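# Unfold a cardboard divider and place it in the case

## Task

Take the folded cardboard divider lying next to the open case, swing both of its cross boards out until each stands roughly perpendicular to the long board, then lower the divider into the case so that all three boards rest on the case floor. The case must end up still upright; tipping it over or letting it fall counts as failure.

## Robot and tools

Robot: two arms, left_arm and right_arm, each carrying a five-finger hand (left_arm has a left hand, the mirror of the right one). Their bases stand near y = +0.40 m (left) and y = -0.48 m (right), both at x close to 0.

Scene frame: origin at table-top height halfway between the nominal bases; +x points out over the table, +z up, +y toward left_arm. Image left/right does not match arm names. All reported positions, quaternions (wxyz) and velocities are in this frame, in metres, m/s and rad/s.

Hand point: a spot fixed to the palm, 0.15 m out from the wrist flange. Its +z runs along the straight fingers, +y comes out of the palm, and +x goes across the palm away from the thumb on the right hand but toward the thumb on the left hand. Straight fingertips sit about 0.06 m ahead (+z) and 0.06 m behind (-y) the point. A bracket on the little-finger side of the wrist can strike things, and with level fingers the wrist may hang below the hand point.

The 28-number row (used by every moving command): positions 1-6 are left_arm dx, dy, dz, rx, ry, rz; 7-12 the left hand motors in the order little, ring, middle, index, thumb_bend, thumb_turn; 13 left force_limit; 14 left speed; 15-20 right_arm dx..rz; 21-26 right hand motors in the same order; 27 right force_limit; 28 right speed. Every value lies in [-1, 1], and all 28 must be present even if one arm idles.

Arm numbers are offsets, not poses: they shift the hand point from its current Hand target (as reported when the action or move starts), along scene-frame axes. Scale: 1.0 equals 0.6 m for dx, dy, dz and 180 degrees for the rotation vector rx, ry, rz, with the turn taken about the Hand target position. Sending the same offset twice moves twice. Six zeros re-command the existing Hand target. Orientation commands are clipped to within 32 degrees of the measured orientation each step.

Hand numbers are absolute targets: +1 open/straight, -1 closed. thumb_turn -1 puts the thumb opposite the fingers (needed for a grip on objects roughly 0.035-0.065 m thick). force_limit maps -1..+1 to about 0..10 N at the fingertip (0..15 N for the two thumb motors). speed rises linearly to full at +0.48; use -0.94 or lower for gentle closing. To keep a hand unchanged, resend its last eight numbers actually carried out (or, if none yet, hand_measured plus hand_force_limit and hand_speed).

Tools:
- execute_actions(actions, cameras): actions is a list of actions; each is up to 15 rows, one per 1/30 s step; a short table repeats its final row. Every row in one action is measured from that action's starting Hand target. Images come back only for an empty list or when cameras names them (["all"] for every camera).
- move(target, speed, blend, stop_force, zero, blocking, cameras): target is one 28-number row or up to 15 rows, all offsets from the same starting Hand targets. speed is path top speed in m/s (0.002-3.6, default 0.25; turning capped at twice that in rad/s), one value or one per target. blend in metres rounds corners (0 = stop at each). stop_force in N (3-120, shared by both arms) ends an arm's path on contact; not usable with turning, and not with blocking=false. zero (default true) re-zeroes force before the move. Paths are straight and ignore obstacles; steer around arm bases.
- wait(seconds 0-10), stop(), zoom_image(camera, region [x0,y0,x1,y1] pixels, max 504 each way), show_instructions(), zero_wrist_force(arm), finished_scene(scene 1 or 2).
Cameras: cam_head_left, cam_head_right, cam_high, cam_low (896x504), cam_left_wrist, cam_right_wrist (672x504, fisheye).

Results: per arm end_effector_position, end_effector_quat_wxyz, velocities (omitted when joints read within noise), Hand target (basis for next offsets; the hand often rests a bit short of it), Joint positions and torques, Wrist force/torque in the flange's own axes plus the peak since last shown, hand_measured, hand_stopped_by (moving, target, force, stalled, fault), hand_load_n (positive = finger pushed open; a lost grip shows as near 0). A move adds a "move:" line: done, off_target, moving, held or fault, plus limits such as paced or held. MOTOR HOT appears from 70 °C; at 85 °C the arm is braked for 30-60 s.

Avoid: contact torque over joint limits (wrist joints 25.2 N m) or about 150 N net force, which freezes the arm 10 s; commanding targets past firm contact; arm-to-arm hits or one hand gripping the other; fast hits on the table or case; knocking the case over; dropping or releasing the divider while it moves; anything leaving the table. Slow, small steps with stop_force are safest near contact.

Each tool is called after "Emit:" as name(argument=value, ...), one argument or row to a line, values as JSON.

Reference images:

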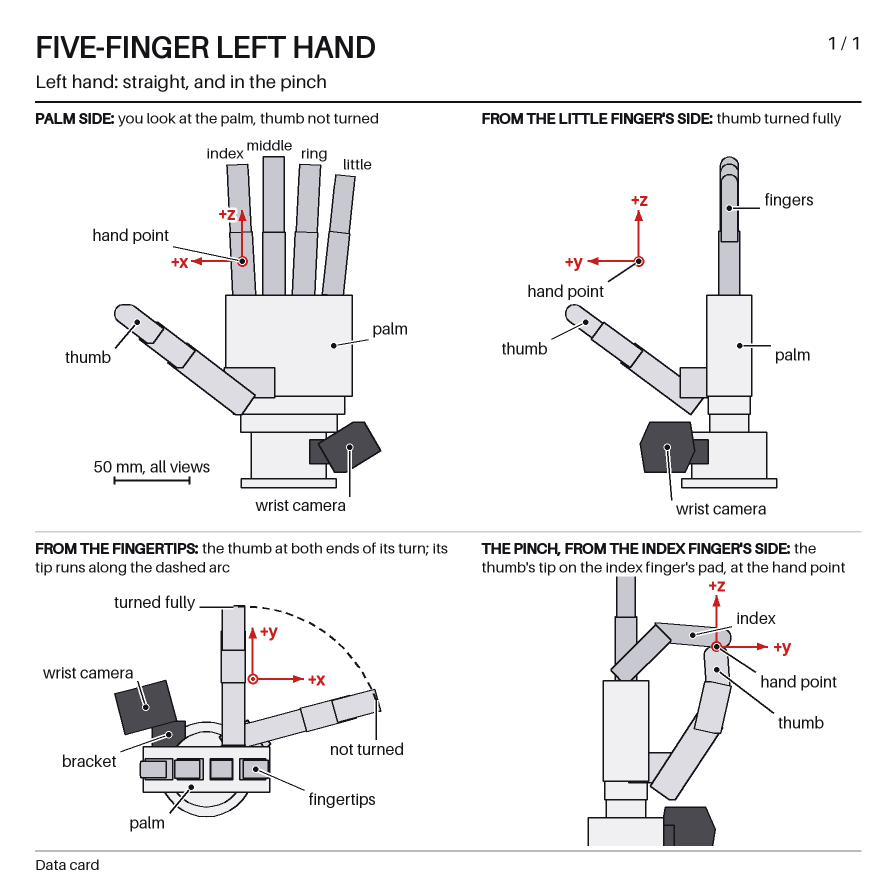

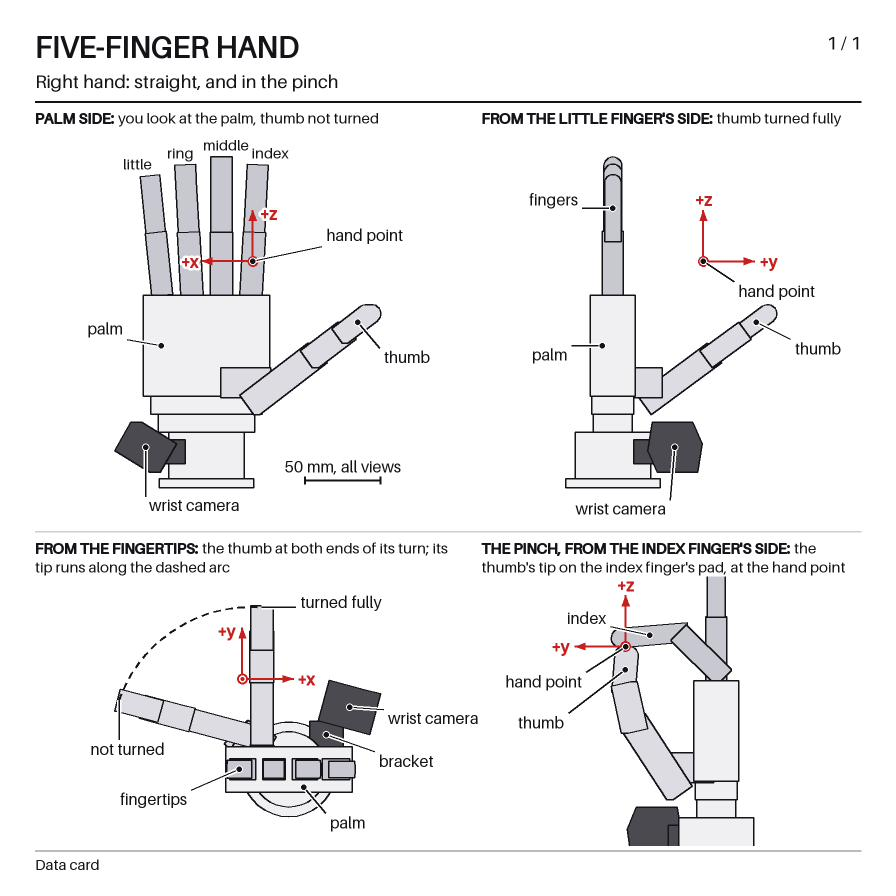

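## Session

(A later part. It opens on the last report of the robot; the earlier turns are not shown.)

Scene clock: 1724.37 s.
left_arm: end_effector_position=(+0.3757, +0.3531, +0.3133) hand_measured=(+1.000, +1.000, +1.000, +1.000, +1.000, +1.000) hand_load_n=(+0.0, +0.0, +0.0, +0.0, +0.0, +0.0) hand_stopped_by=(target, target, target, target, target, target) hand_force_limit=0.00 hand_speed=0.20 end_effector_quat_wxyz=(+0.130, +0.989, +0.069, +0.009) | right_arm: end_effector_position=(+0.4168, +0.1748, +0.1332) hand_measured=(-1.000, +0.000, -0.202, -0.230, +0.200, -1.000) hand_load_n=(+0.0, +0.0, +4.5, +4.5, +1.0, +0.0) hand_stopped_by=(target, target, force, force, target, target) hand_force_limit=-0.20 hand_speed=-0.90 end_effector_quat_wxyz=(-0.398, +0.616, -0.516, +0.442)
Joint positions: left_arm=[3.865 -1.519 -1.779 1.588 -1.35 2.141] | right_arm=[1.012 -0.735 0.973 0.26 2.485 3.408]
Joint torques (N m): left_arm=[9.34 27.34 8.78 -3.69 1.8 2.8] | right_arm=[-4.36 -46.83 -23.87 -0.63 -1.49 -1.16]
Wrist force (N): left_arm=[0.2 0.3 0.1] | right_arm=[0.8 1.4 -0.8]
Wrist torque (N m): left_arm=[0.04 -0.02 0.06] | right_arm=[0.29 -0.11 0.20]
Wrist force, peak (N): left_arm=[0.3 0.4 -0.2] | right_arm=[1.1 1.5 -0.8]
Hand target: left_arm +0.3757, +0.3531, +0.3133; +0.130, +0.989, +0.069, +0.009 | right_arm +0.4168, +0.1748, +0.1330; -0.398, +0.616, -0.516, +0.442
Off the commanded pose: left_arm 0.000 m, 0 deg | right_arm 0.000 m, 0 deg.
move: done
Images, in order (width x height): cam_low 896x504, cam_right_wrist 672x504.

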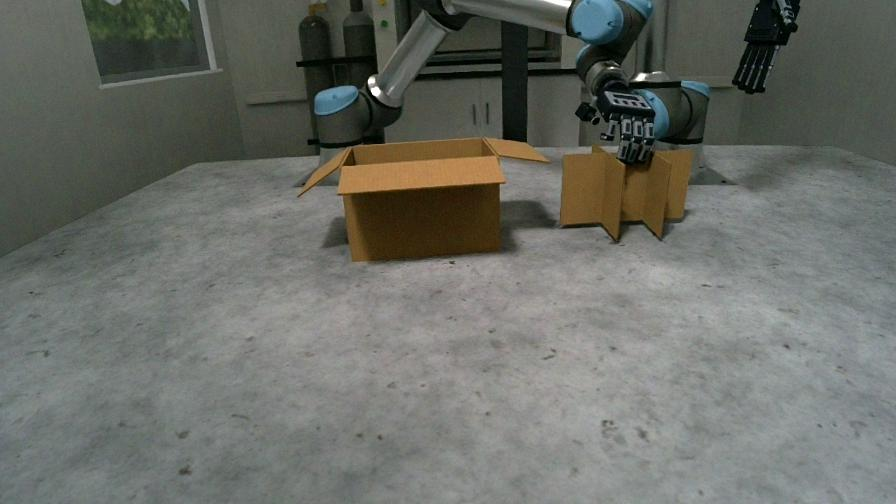

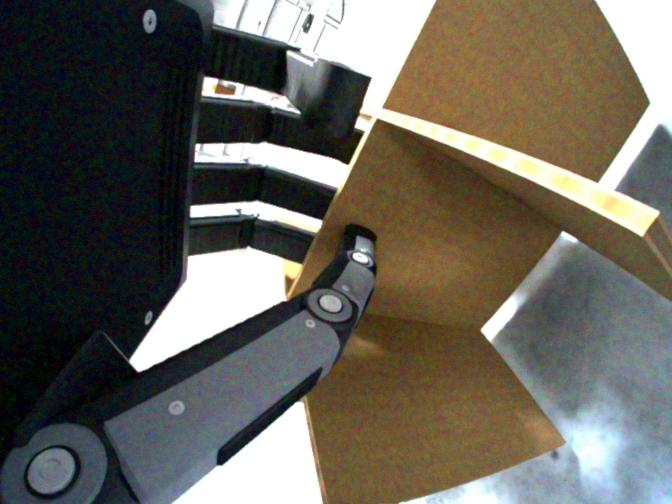

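Emit:
move(
  target=[0,0,0,0,0,0,1,1,1,1,1,1,0,0.2, 0,0,0.3,0,0,0,-1,0.0,-0.8,-0.8,0.2,-1,-0.2,-0.9],
  speed=0.06,
  cameras=["cam_right_wrist","cam_low","cam_high","cam_head_left","cam_head_right"],
)

Emit:
zoom_image(
  camera="cam_low",
  region=[530, 0, 740, 220],
)

Scene clock: 1732.03 s.
left_arm: end_effector_position=(+0.3757, +0.3531, +0.3133) hand_measured=(+1.000, +1.000, +1.000, +1.000, +1.000, +1.000) hand_load_n=(+0.0, +0.0, +0.0, +0.0, +0.0, -0.5) hand_stopped_by=(target, target, target, target, target, target) hand_force_limit=0.00 hand_speed=0.20 end_effector_quat_wxyz=(+0.130, +0.989, +0.069, +0.009) | right_arm: end_effector_position=(+0.4168, +0.1749, +0.3130) hand_measured=(-1.000, +0.000, -0.202, -0.230, +0.200, -1.000) hand_load_n=(+0.0, +0.0, +4.5, +4.5, +1.5, -0.5) hand_stopped_by=(target, target, force, force, target, target) hand_force_limit=-0.20 hand_speed=-0.90 end_effector_quat_wxyz=(-0.398, +0.616, -0.516, +0.442) end_effector_velocity=(+0.001, -0.001, -0.002) end_effector_angular_velocity=(+0.000, +0.000, -0.003)
Joint positions: left_arm=[3.865 -1.519 -1.779 1.588 -1.35 2.141] | right_arm=[1.012 -0.74 0.52 0.718 2.485 3.408]
Joint velocities: left_arm=[within noise] | right_arm=[-0.001 0 0.005 -0.004 0.001 0.002]
Joint torques (N m): left_arm=[9.71 25.83 9.27 -3.96 1.78 2.68] | right_arm=[-1.55 -59.47 -10.78 -1 2.74 2.42]
Wrist force (N): left_arm=[0.3 0.0 -0.1] | right_arm=[1.0 1.6 -0.5]
Wrist torque (N m): left_arm=[0.00 -0.04 0.07] | right_arm=[0.28 -0.12 0.02]
Wrist force, peak (N): left_arm=[0.6 0.1 0.0] | right_arm=[0.8 2.6 -0.5]
Hand target: left_arm +0.3757, +0.3531, +0.3133; +0.130, +0.989, +0.069, +0.009 | right_arm +0.4168, +0.1748, +0.3130; -0.398, +0.616, -0.516, +0.442
Off the commanded pose: left_arm 0.000 m, 0 deg | right_arm 0.000 m, 0 deg.
move: done
Images, in order (width x height): cam_head_left 896x504, cam_head_right 896x504, cam_high 896x504, cam_low 896x504, cam_right_wrist 672x504.

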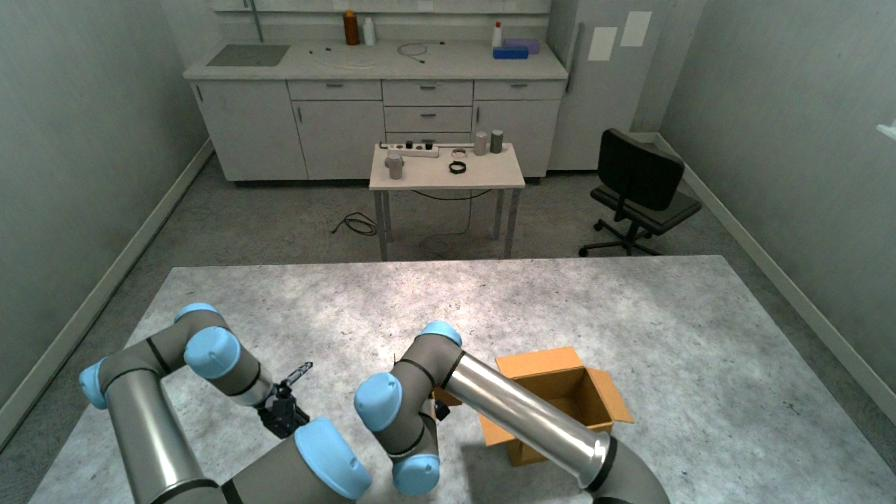

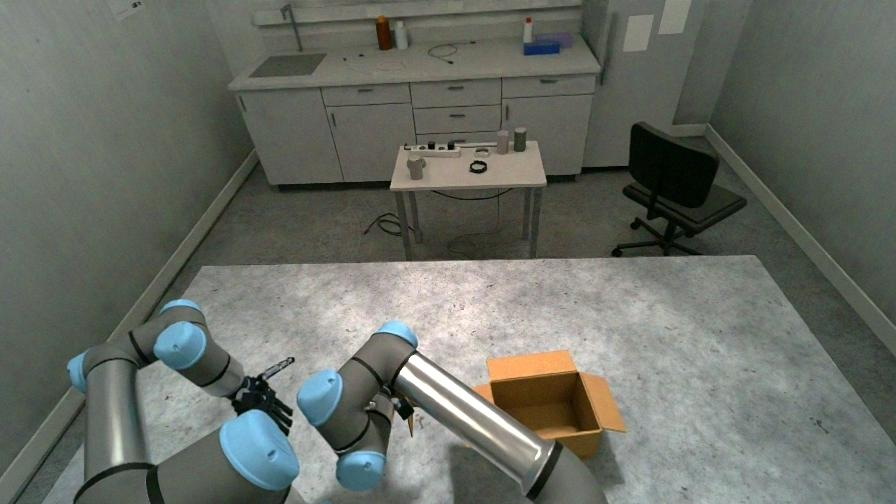

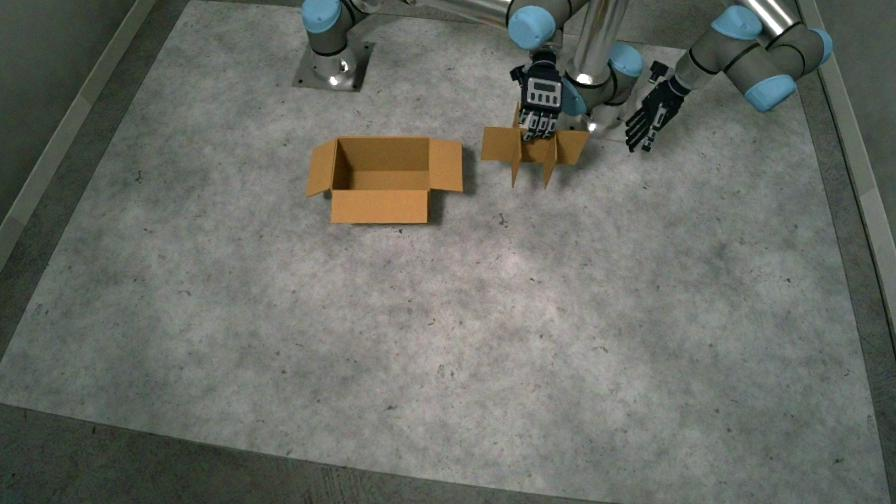

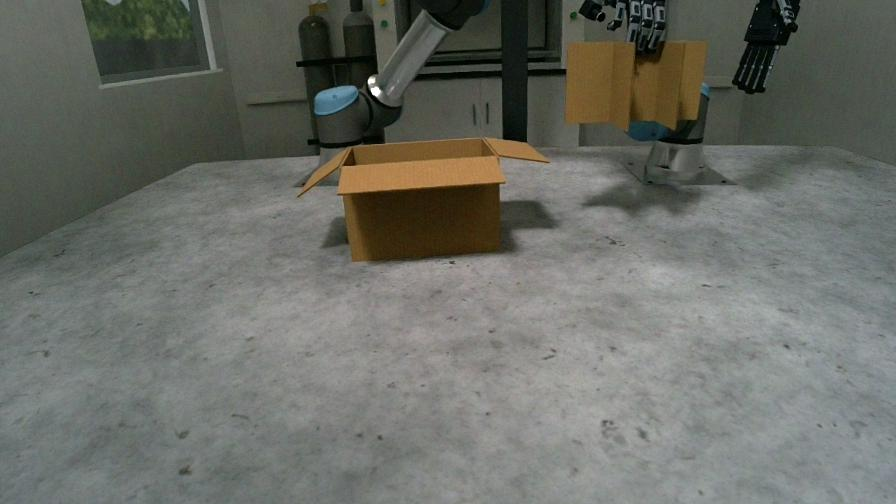

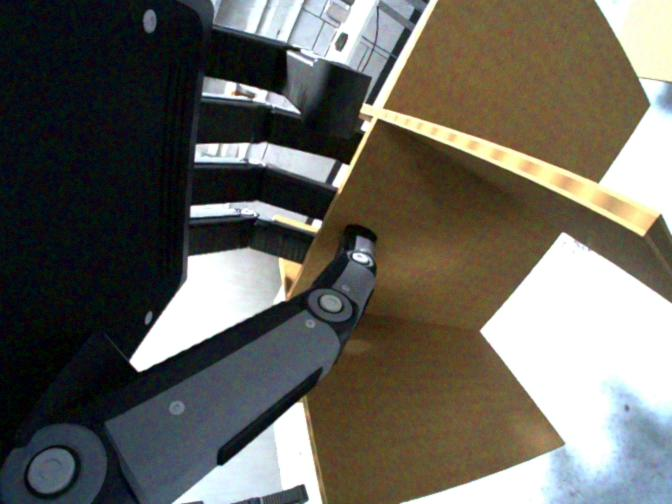

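Scaled by 2.291 from the camera's 896x504 image, which has a finer 1280x720 frame.

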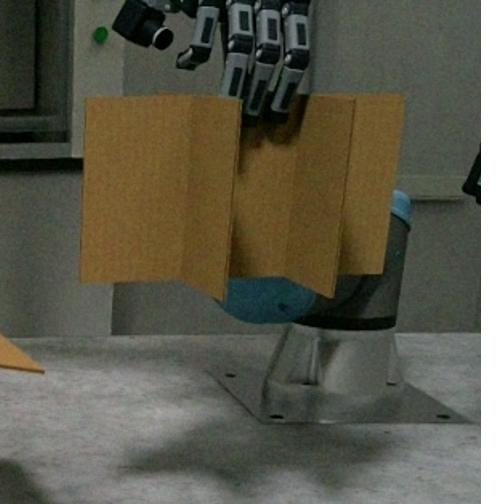

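Emit:
move(
  target=[0,0,0,0,0,0,1,1,1,1,1,1,0,0.2, 0.0715,-0.5777,0.0367,0,0,0,-1,0.0,-0.8,-0.8,0.2,-1,-0.2,-0.9],
  speed=0.1,
  cameras=["all"],
)

Emit:
zoom_image(
  camera="cam_high",
  region=[280, 40, 500, 250],
)

Emit:
zoom_image(
  camera="cam_low",
  region=[290, 0, 570, 280],
)

Emit:
zoom_image(
  camera="cam_left_wrist",
  region=[0, 50, 300, 350],
)

Scene clock: 1756.80 s.
left_arm: end_effector_position=(+0.3757, +0.3531, +0.3133) hand_measured=(+1.000, +1.000, +1.000, +1.000, +1.000, +1.000) hand_load_n=(+0.0, +0.0, +0.0, +0.0, +0.0, +0.0) hand_stopped_by=(target, target, target, target, target, target) hand_force_limit=0.00 hand_speed=0.20 end_effector_quat_wxyz=(+0.130, +0.989, +0.069, +0.009) | right_arm: end_effector_position=(+0.4597, -0.1718, +0.3350) hand_measured=(-1.000, +0.000, -0.202, -0.230, +0.200, -1.000) hand_load_n=(+0.0, +0.0, +4.5, +4.0, +1.5, -0.5) hand_stopped_by=(target, target, force, force, target, target) hand_force_limit=-0.20 hand_speed=-0.90 end_effector_quat_wxyz=(-0.398, +0.616, -0.516, +0.442)
Joint positions: left_arm=[3.865 -1.519 -1.779 1.588 -1.35 2.141] | right_arm=[0.435 -1.561 1.622 0.259 1.951 3.123]
Joint torques (N m): left_arm=[8.31 25.61 9.11 -3.63 1.54 2.77] | right_arm=[1.61 -20.33 -38.35 0.11 2.03 2.51]
Wrist force (N): left_arm=[0.3 0.1 -0.1] | right_arm=[0.7 1.5 -0.3]
Wrist torque (N m): left_arm=[0.02 -0.04 0.07] | right_arm=[0.26 -0.07 0.09]
Wrist force, peak (N): left_arm=[0.2 0.5 -0.2] | right_arm=[1.8 1.8 -0.3]
Hand target: left_arm +0.3757, +0.3531, +0.3133; +0.130, +0.989, +0.069, +0.009 | right_arm +0.4597, -0.1718, +0.3350; -0.398, +0.616, -0.516, +0.442
Off the commanded pose: left_arm 0.000 m, 0 deg | right_arm 0.000 m, 0 deg.
move: done

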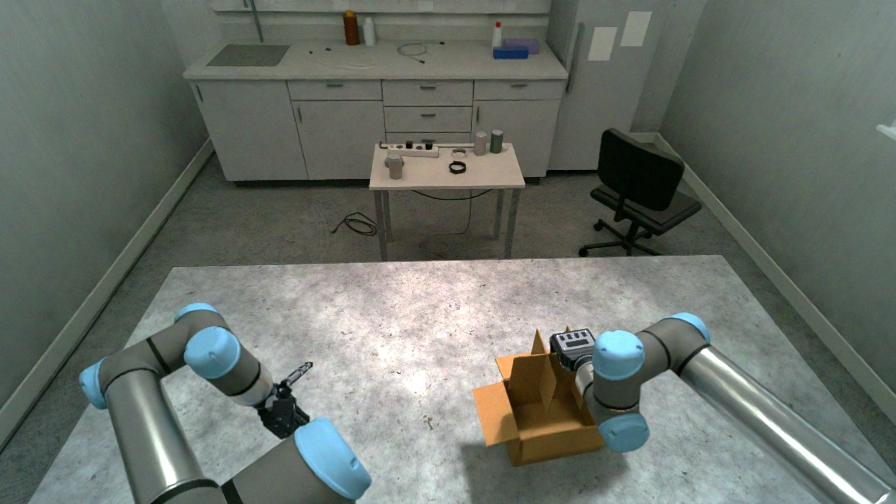

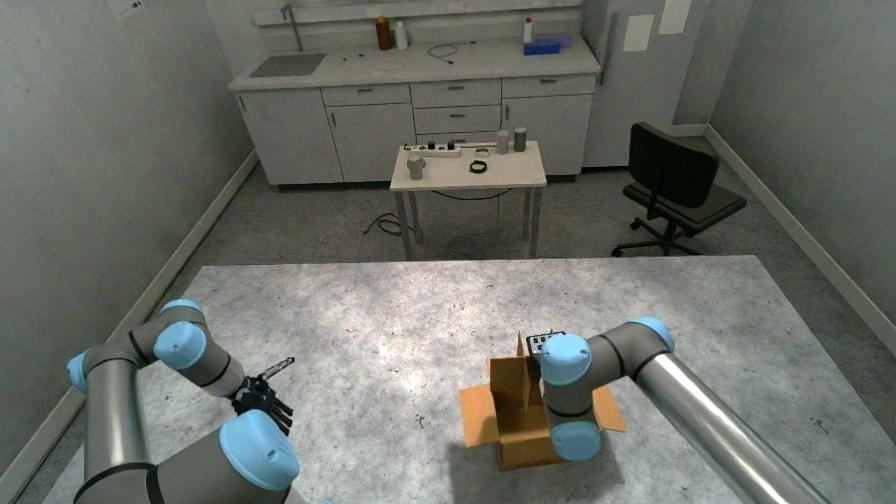

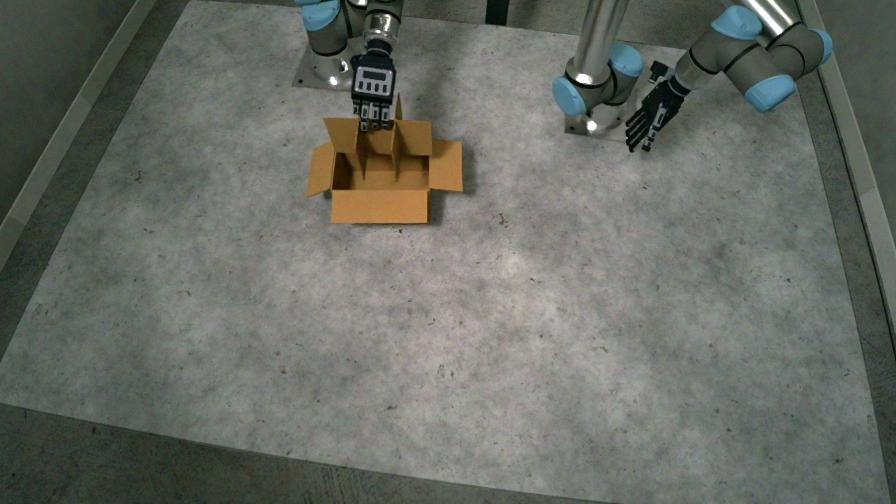

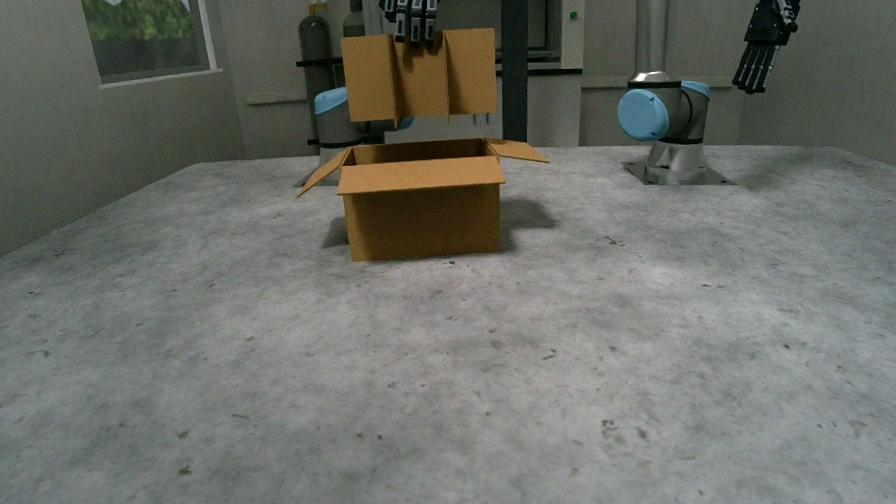

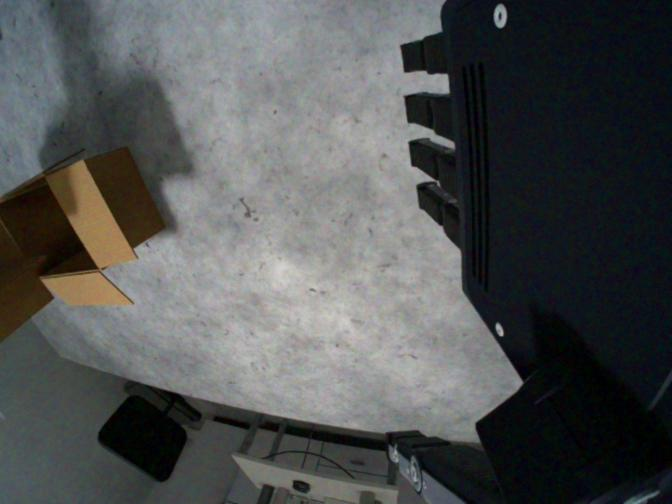

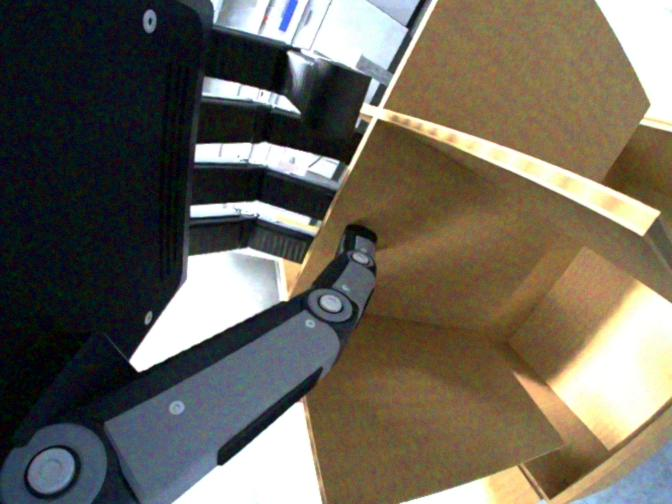

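Scaled by 2.291 from the camera's 896x504 image, which has a finer 1280x720 frame.

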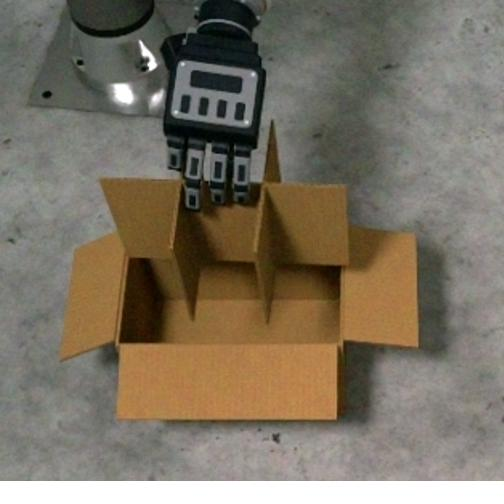

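Scaled by 1.800 from the camera's 896x504 image, which has a finer 1280x720 frame.

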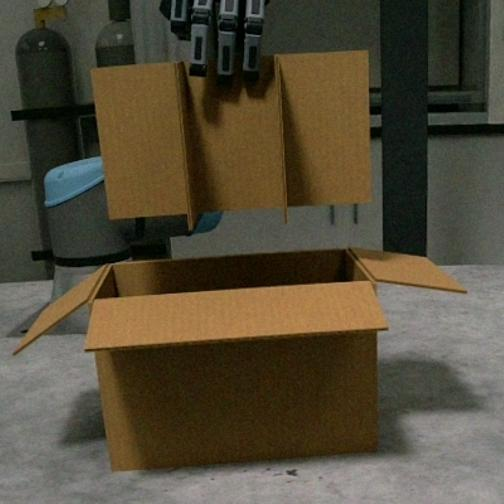

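Scaled by 1.680 from the camera's 672x504 image, which has a finer 960x720 frame.

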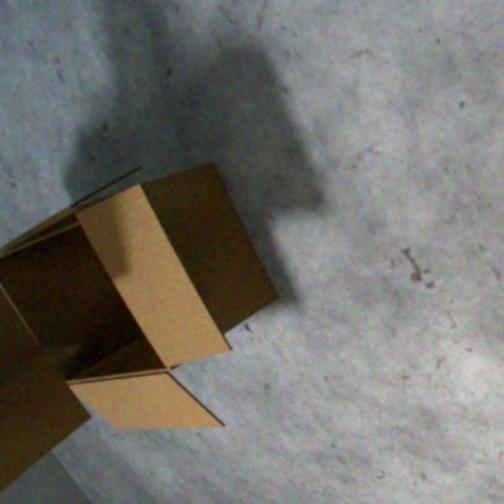

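Emit:
execute_actions(
  actions=[],
)

Scene clock: 1779.80 s.
left_arm: end_effector_position=(+0.3757, +0.3531, +0.3133) hand_measured=(+1.000, +1.000, +1.000, +1.000, +1.000, +1.000) hand_load_n=(+0.0, +0.0, +0.0, +0.0, +0.0, +0.0) hand_stopped_by=(target, target, target, target, target, target) hand_force_limit=0.00 hand_speed=0.20 end_effector_quat_wxyz=(+0.130, +0.989, +0.069, +0.009) | right_arm: end_effector_position=(+0.4597, -0.1718, +0.3350) hand_measured=(-1.000, +0.000, -0.202, -0.230, +0.200, -1.000) hand_load_n=(+0.0, +0.0, +4.5, +4.5, +1.0, -0.5) hand_stopped_by=(target, target, force, force, target, target) hand_force_limit=-0.20 hand_speed=-0.90 end_effector_quat_wxyz=(-0.398, +0.616, -0.516, +0.442)
Joint positions: left_arm=[3.865 -1.519 -1.779 1.588 -1.35 2.141] | right_arm=[0.435 -1.561 1.622 0.259 1.951 3.123]
Joint velocities: within noise
Joint torques (N m): left_arm=[8.75 25.95 10.05 -3.78 1.43 2.7] | right_arm=[-2.92 -29.14 -38.28 0.54 -1.93 2.45]
Motor temperatures (°C): left_arm=[31 32 30 38 38 38] | right_arm=[31 32 32 35 40 40]
Wrist force (N): left_arm=[0.2 0.2 0.0] | right_arm=[0.7 1.5 -0.3]
Wrist torque (N m): left_arm=[0.03 -0.02 0.06] | right_arm=[0.26 -0.08 0.08]
Wrist force, peak (N): left_arm=[0.3 0.3 -0.4] | right_arm=[1.2 1.7 -0.3]
Hand target: left_arm +0.3757, +0.3531, +0.3133; +0.130, +0.989, +0.069, +0.009 | right_arm +0.4597, -0.1718, +0.3350; -0.398, +0.616, -0.516, +0.442
Off the commanded pose: left_arm 0.000 m, 0 deg | right_arm 0.000 m, 0 deg.

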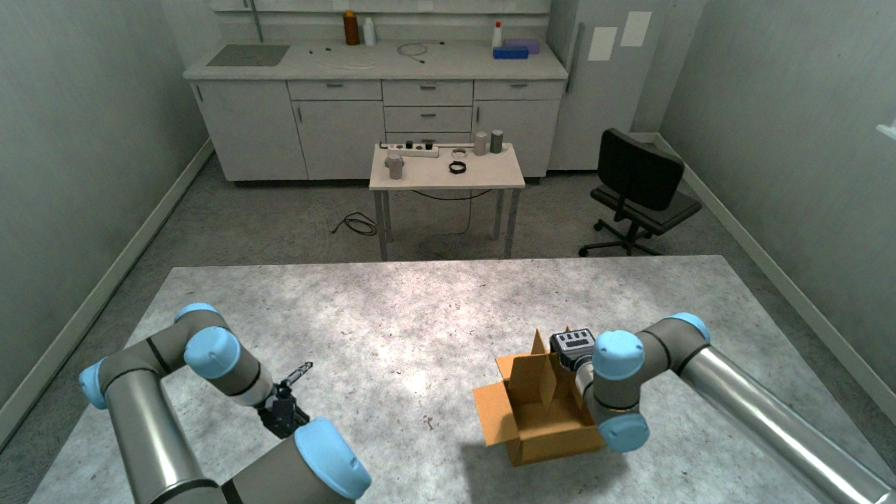

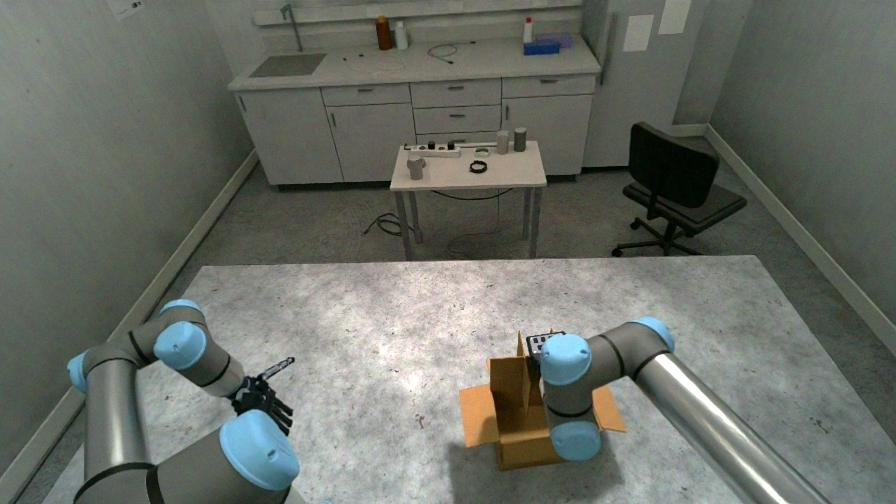

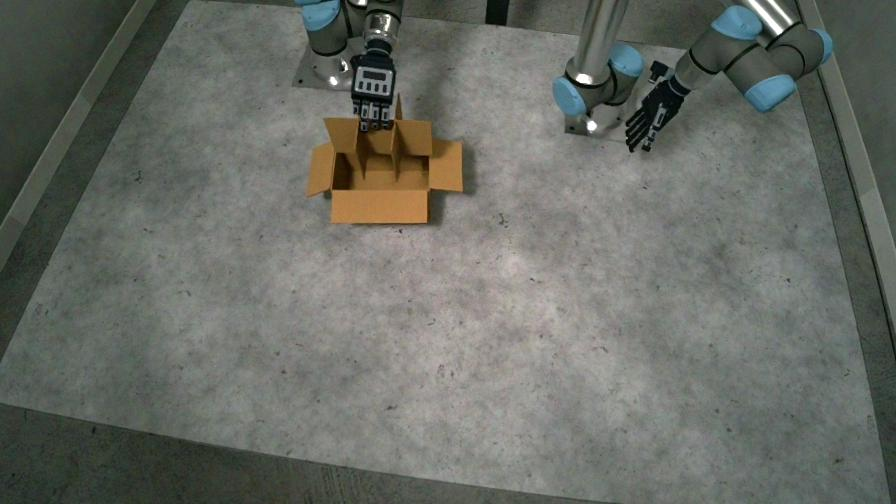

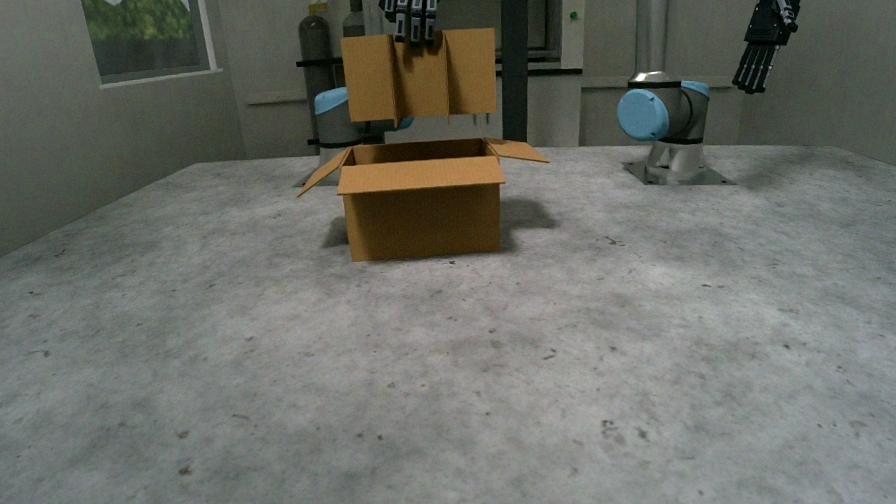

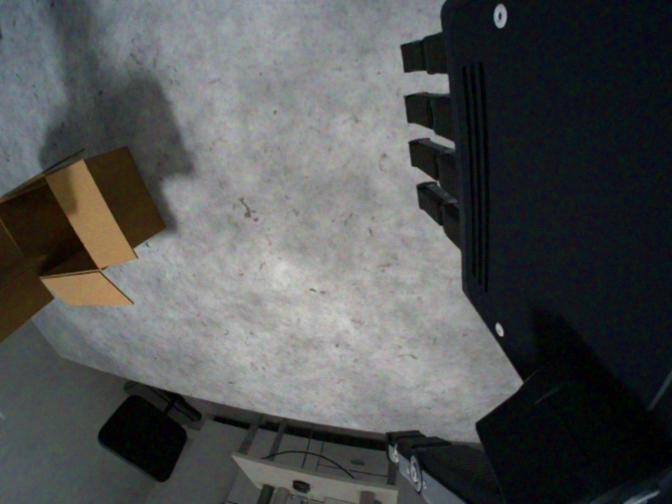

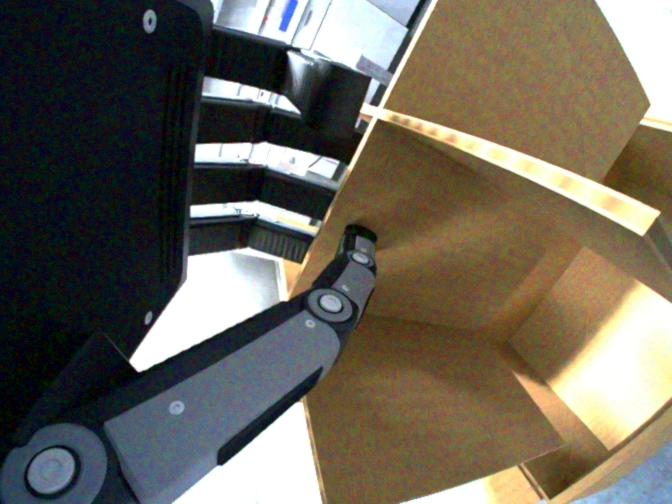

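Emit:
move(
  target=[0,0,0,0,0,0,1,1,1,1,1,1,0,0.2,0,0,-0.0583,0,0,0,-1,0.0,-0.8,-0.8,0.2,-1,-0.2,-0.9],
  speed=0.05,
  cameras=["cam_high","cam_low","cam_right_wrist","cam_head_left","cam_head_right"],
)

Emit:
zoom_image(
  camera="cam_low",
  region=[320, 60, 560, 270],
)

Emit:
zoom_image(
  camera="cam_high",
  region=[300, 80, 480, 240],
)

Emit:
zoom_image(
  camera="cam_head_left",
  region=[450, 310, 650, 480],
)

Emit:
zoom_image(
  camera="cam_head_right",
  region=[440, 310, 640, 480],
)

Emit:
zoom_image(
  camera="cam_right_wrist",
  region=[250, 0, 672, 504],
)

Scene clock: 1788.63 s.
left_arm: end_effector_position=(+0.3757, +0.3531, +0.3133) hand_measured=(+1.000, +1.000, +1.000, +1.000, +1.000, +1.000) hand_load_n=(+0.0, +0.0, +0.0, +0.0, +0.0, +0.0) hand_stopped_by=(target, target, target, target, target, target) hand_force_limit=0.00 hand_speed=0.20 end_effector_quat_wxyz=(+0.130, +0.989, +0.069, +0.009) | right_arm: end_effector_position=(+0.4596, -0.1718, +0.2998) hand_measured=(-1.000, +0.000, -0.202, -0.230, +0.200, -1.000) hand_load_n=(+0.0, +0.0, +4.5, +4.0, +1.5, -0.5) hand_stopped_by=(target, target, force, force, target, target) hand_force_limit=-0.20 hand_speed=-0.90 end_effector_quat_wxyz=(-0.398, +0.616, -0.516, +0.442) end_effector_velocity=(+0.000, +0.000, +0.002) end_effector_angular_velocity=(-0.001, -0.002, +0.001)
Joint positions: left_arm=[3.865 -1.519 -1.779 1.588 -1.35 2.141] | right_arm=[0.435 -1.552 1.703 0.169 1.951 3.124]
Joint velocities: left_arm=[within noise] | right_arm=[0 -0.001 -0.005 0.003 0 -0.002]
Joint torques (N m): left_arm=[9.75 25.9 9.29 -3.88 1.41 2.6] | right_arm=[0.3 -28.93 -38.01 0.47 0.34 1.11]
Wrist force (N): left_arm=[0.3 0.1 0.0] | right_arm=[1.1 1.0 -0.3]
Wrist torque (N m): left_arm=[0.01 -0.03 0.07] | right_arm=[0.17 -0.14 0.08]
Wrist force, peak (N): left_arm=[0.3 -0.2 -0.5] | right_arm=[1.2 1.8 -0.2]
Hand target: left_arm +0.3757, +0.3531, +0.3133; +0.130, +0.989, +0.069, +0.009 | right_arm +0.4597, -0.1718, +0.3001; -0.398, +0.616, -0.516, +0.442
Off the commanded pose: left_arm 0.000 m, 0 deg | right_arm 0.000 m, 0 deg.
move: done
Images, in order (width x height): cam_head_left 896x504, cam_head_right 896x504, cam_high 896x504, cam_low 896x504, cam_right_wrist 672x504.

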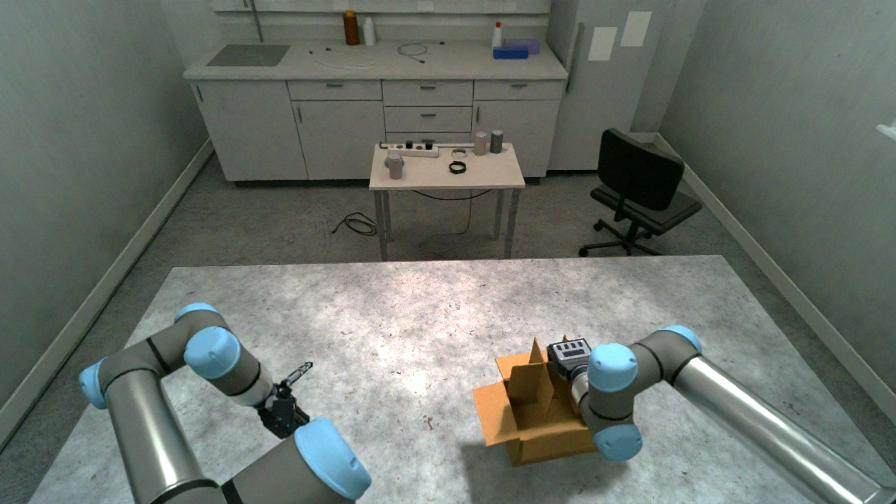

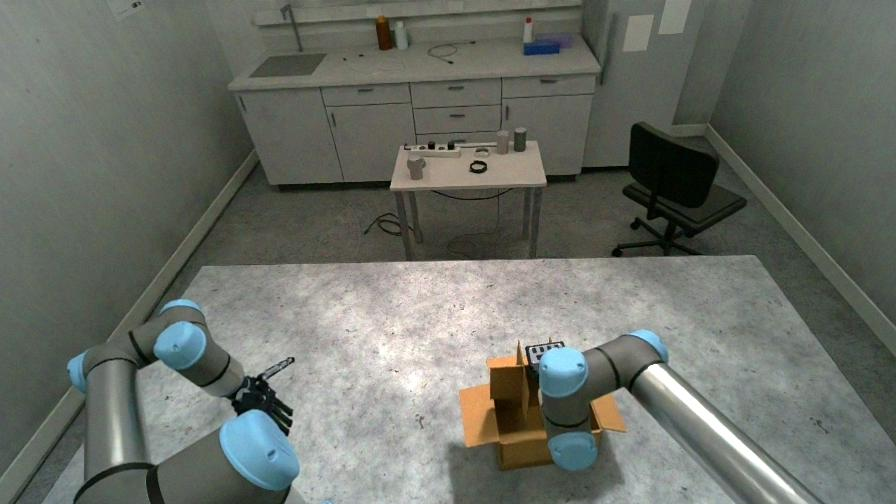

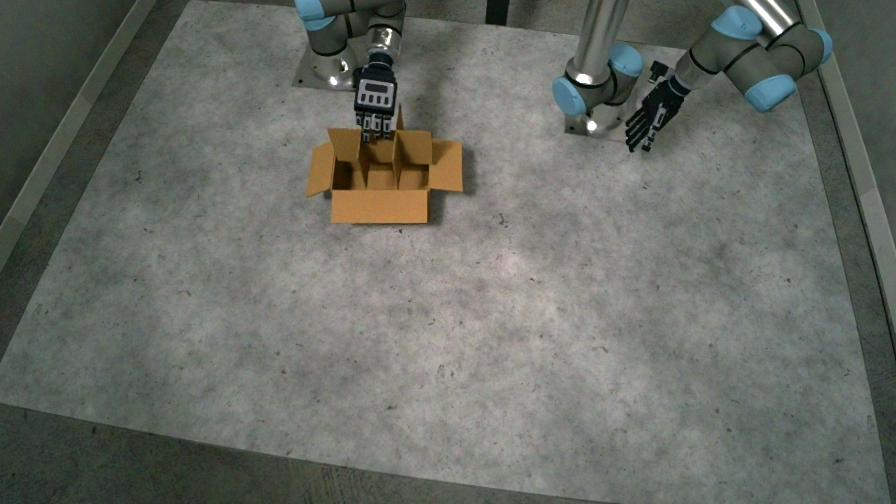

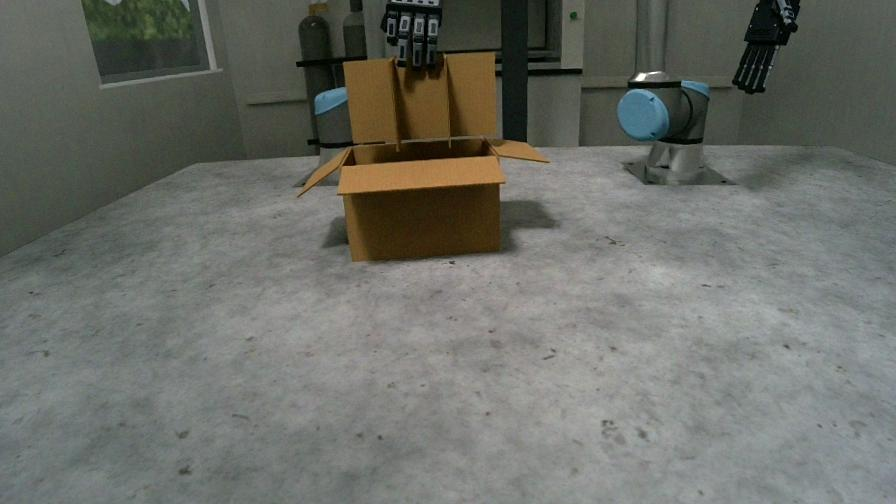

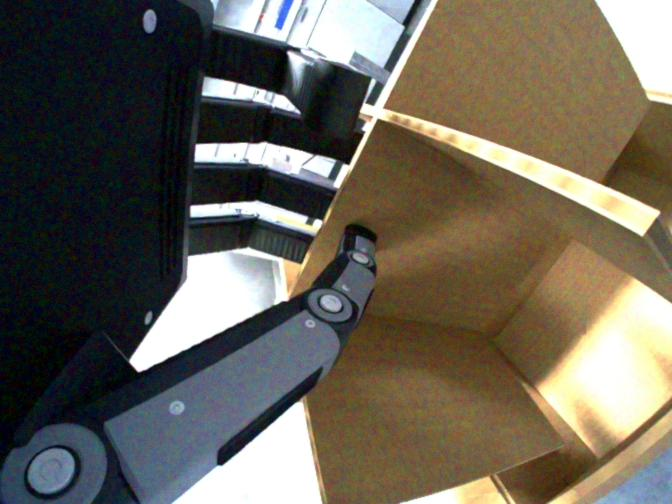

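Scaled by 2.100 from the camera's 896x504 image, which has a finer 1280x720 frame.

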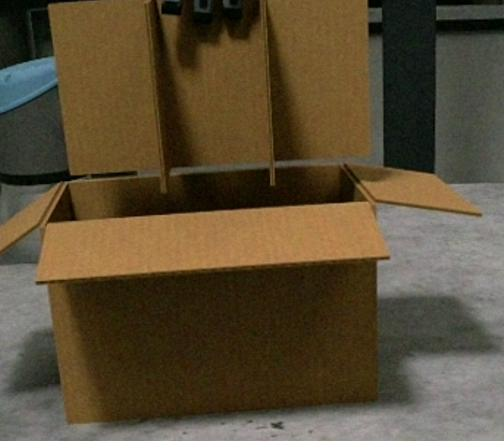

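Scaled by 2.800 from the camera's 896x504 image, which has a finer 1280x720 frame.

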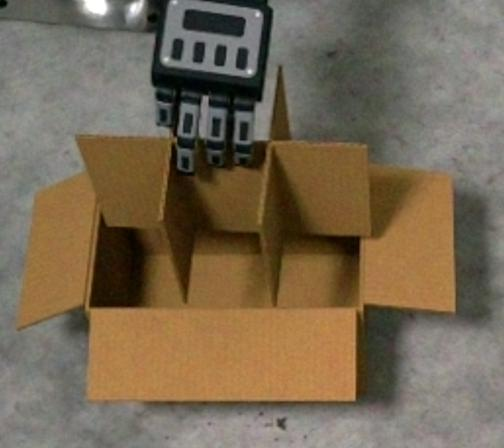

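Scaled by 2.520 from the camera's 896x504 image, which has a finer 1280x720 frame.

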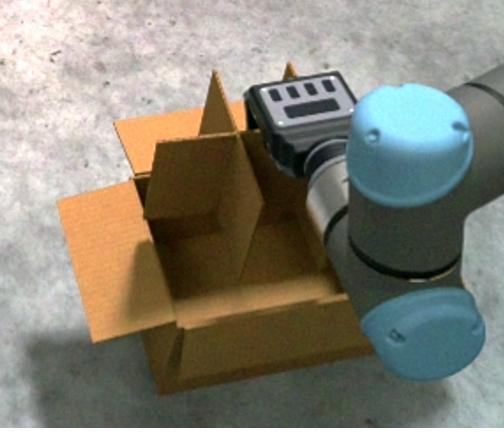

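Scaled by 2.520 from the camera's 896x504 image, which has a finer 1280x720 frame.

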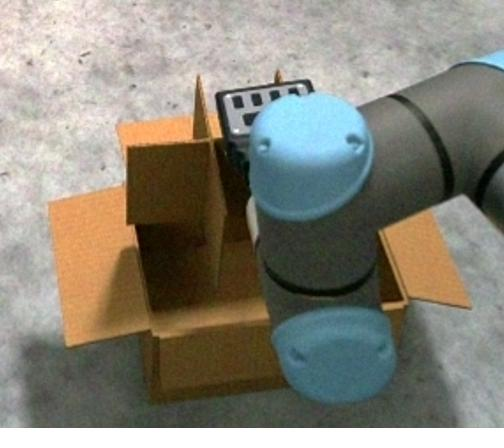

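Scaled by 1.000.

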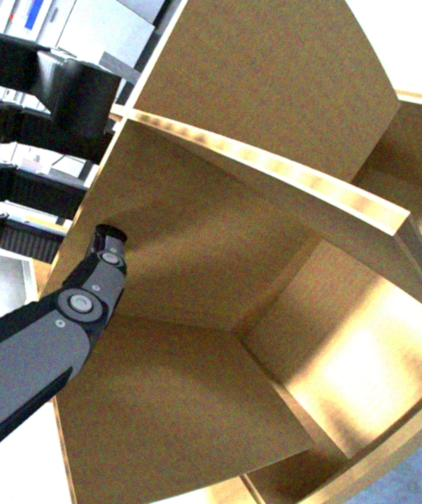

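Emit:
zoom_image(
  camera="cam_low",
  region=[330, 120, 440, 180],
)

Emit:
zoom_image(
  camera="cam_low",
  region=[430, 120, 540, 180],
)

Emit:
zoom_image(
  camera="cam_high",
  region=[320, 110, 400, 210],
)

Emit:
zoom_image(
  camera="cam_high",
  region=[380, 110, 460, 210],
)

Scaled by 4.582 from the camera's 896x504 image, which has a finer 1280x720 frame.

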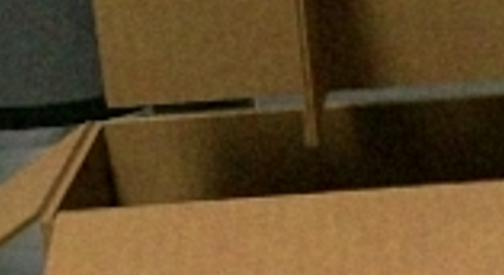

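Scaled by 4.582 from the camera's 896x504 image, which has a finer 1280x720 frame.

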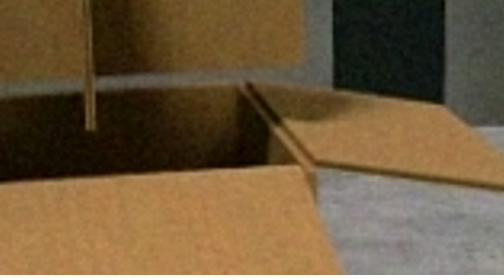

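Scaled by 5.040 from the camera's 896x504 image, which has a finer 1280x720 frame.

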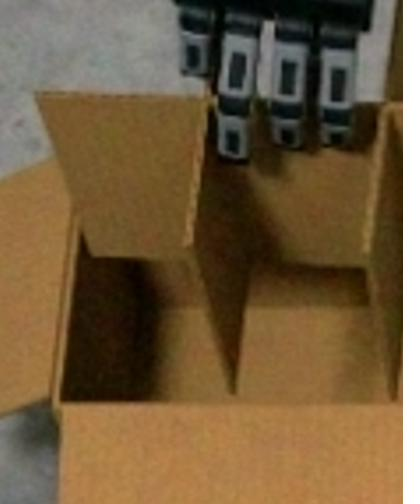

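Scaled by 5.040 from the camera's 896x504 image, which has a finer 1280x720 frame.

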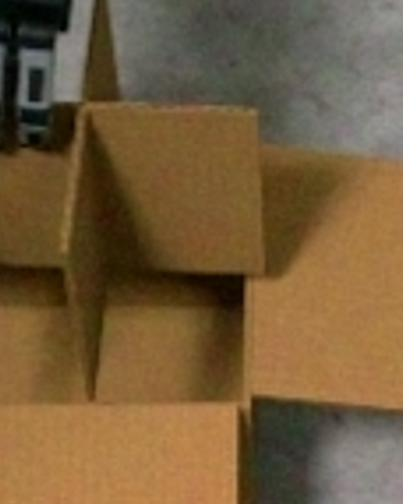

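Emit:
zoom_image(
  camera="cam_right_wrist",
  region=[420, 304, 672, 504],
)

Emit:
zoom_image(
  camera="cam_right_wrist",
  region=[472, 54, 672, 304],
)

Scaled by 2.000 from the camera's 672x504 image, which has a finer 960x720 frame.

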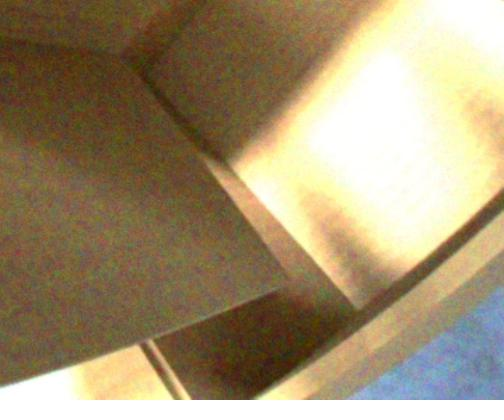

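Scaled by 2.016 from the camera's 672x504 image, which has a finer 960x720 frame.

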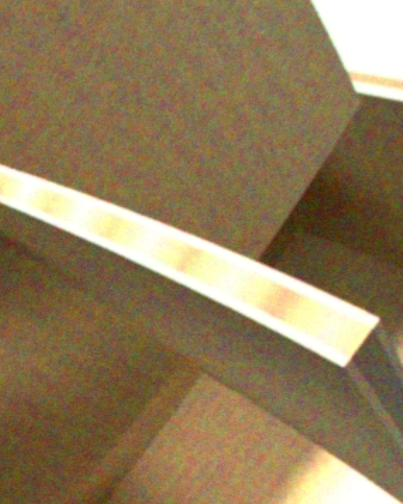

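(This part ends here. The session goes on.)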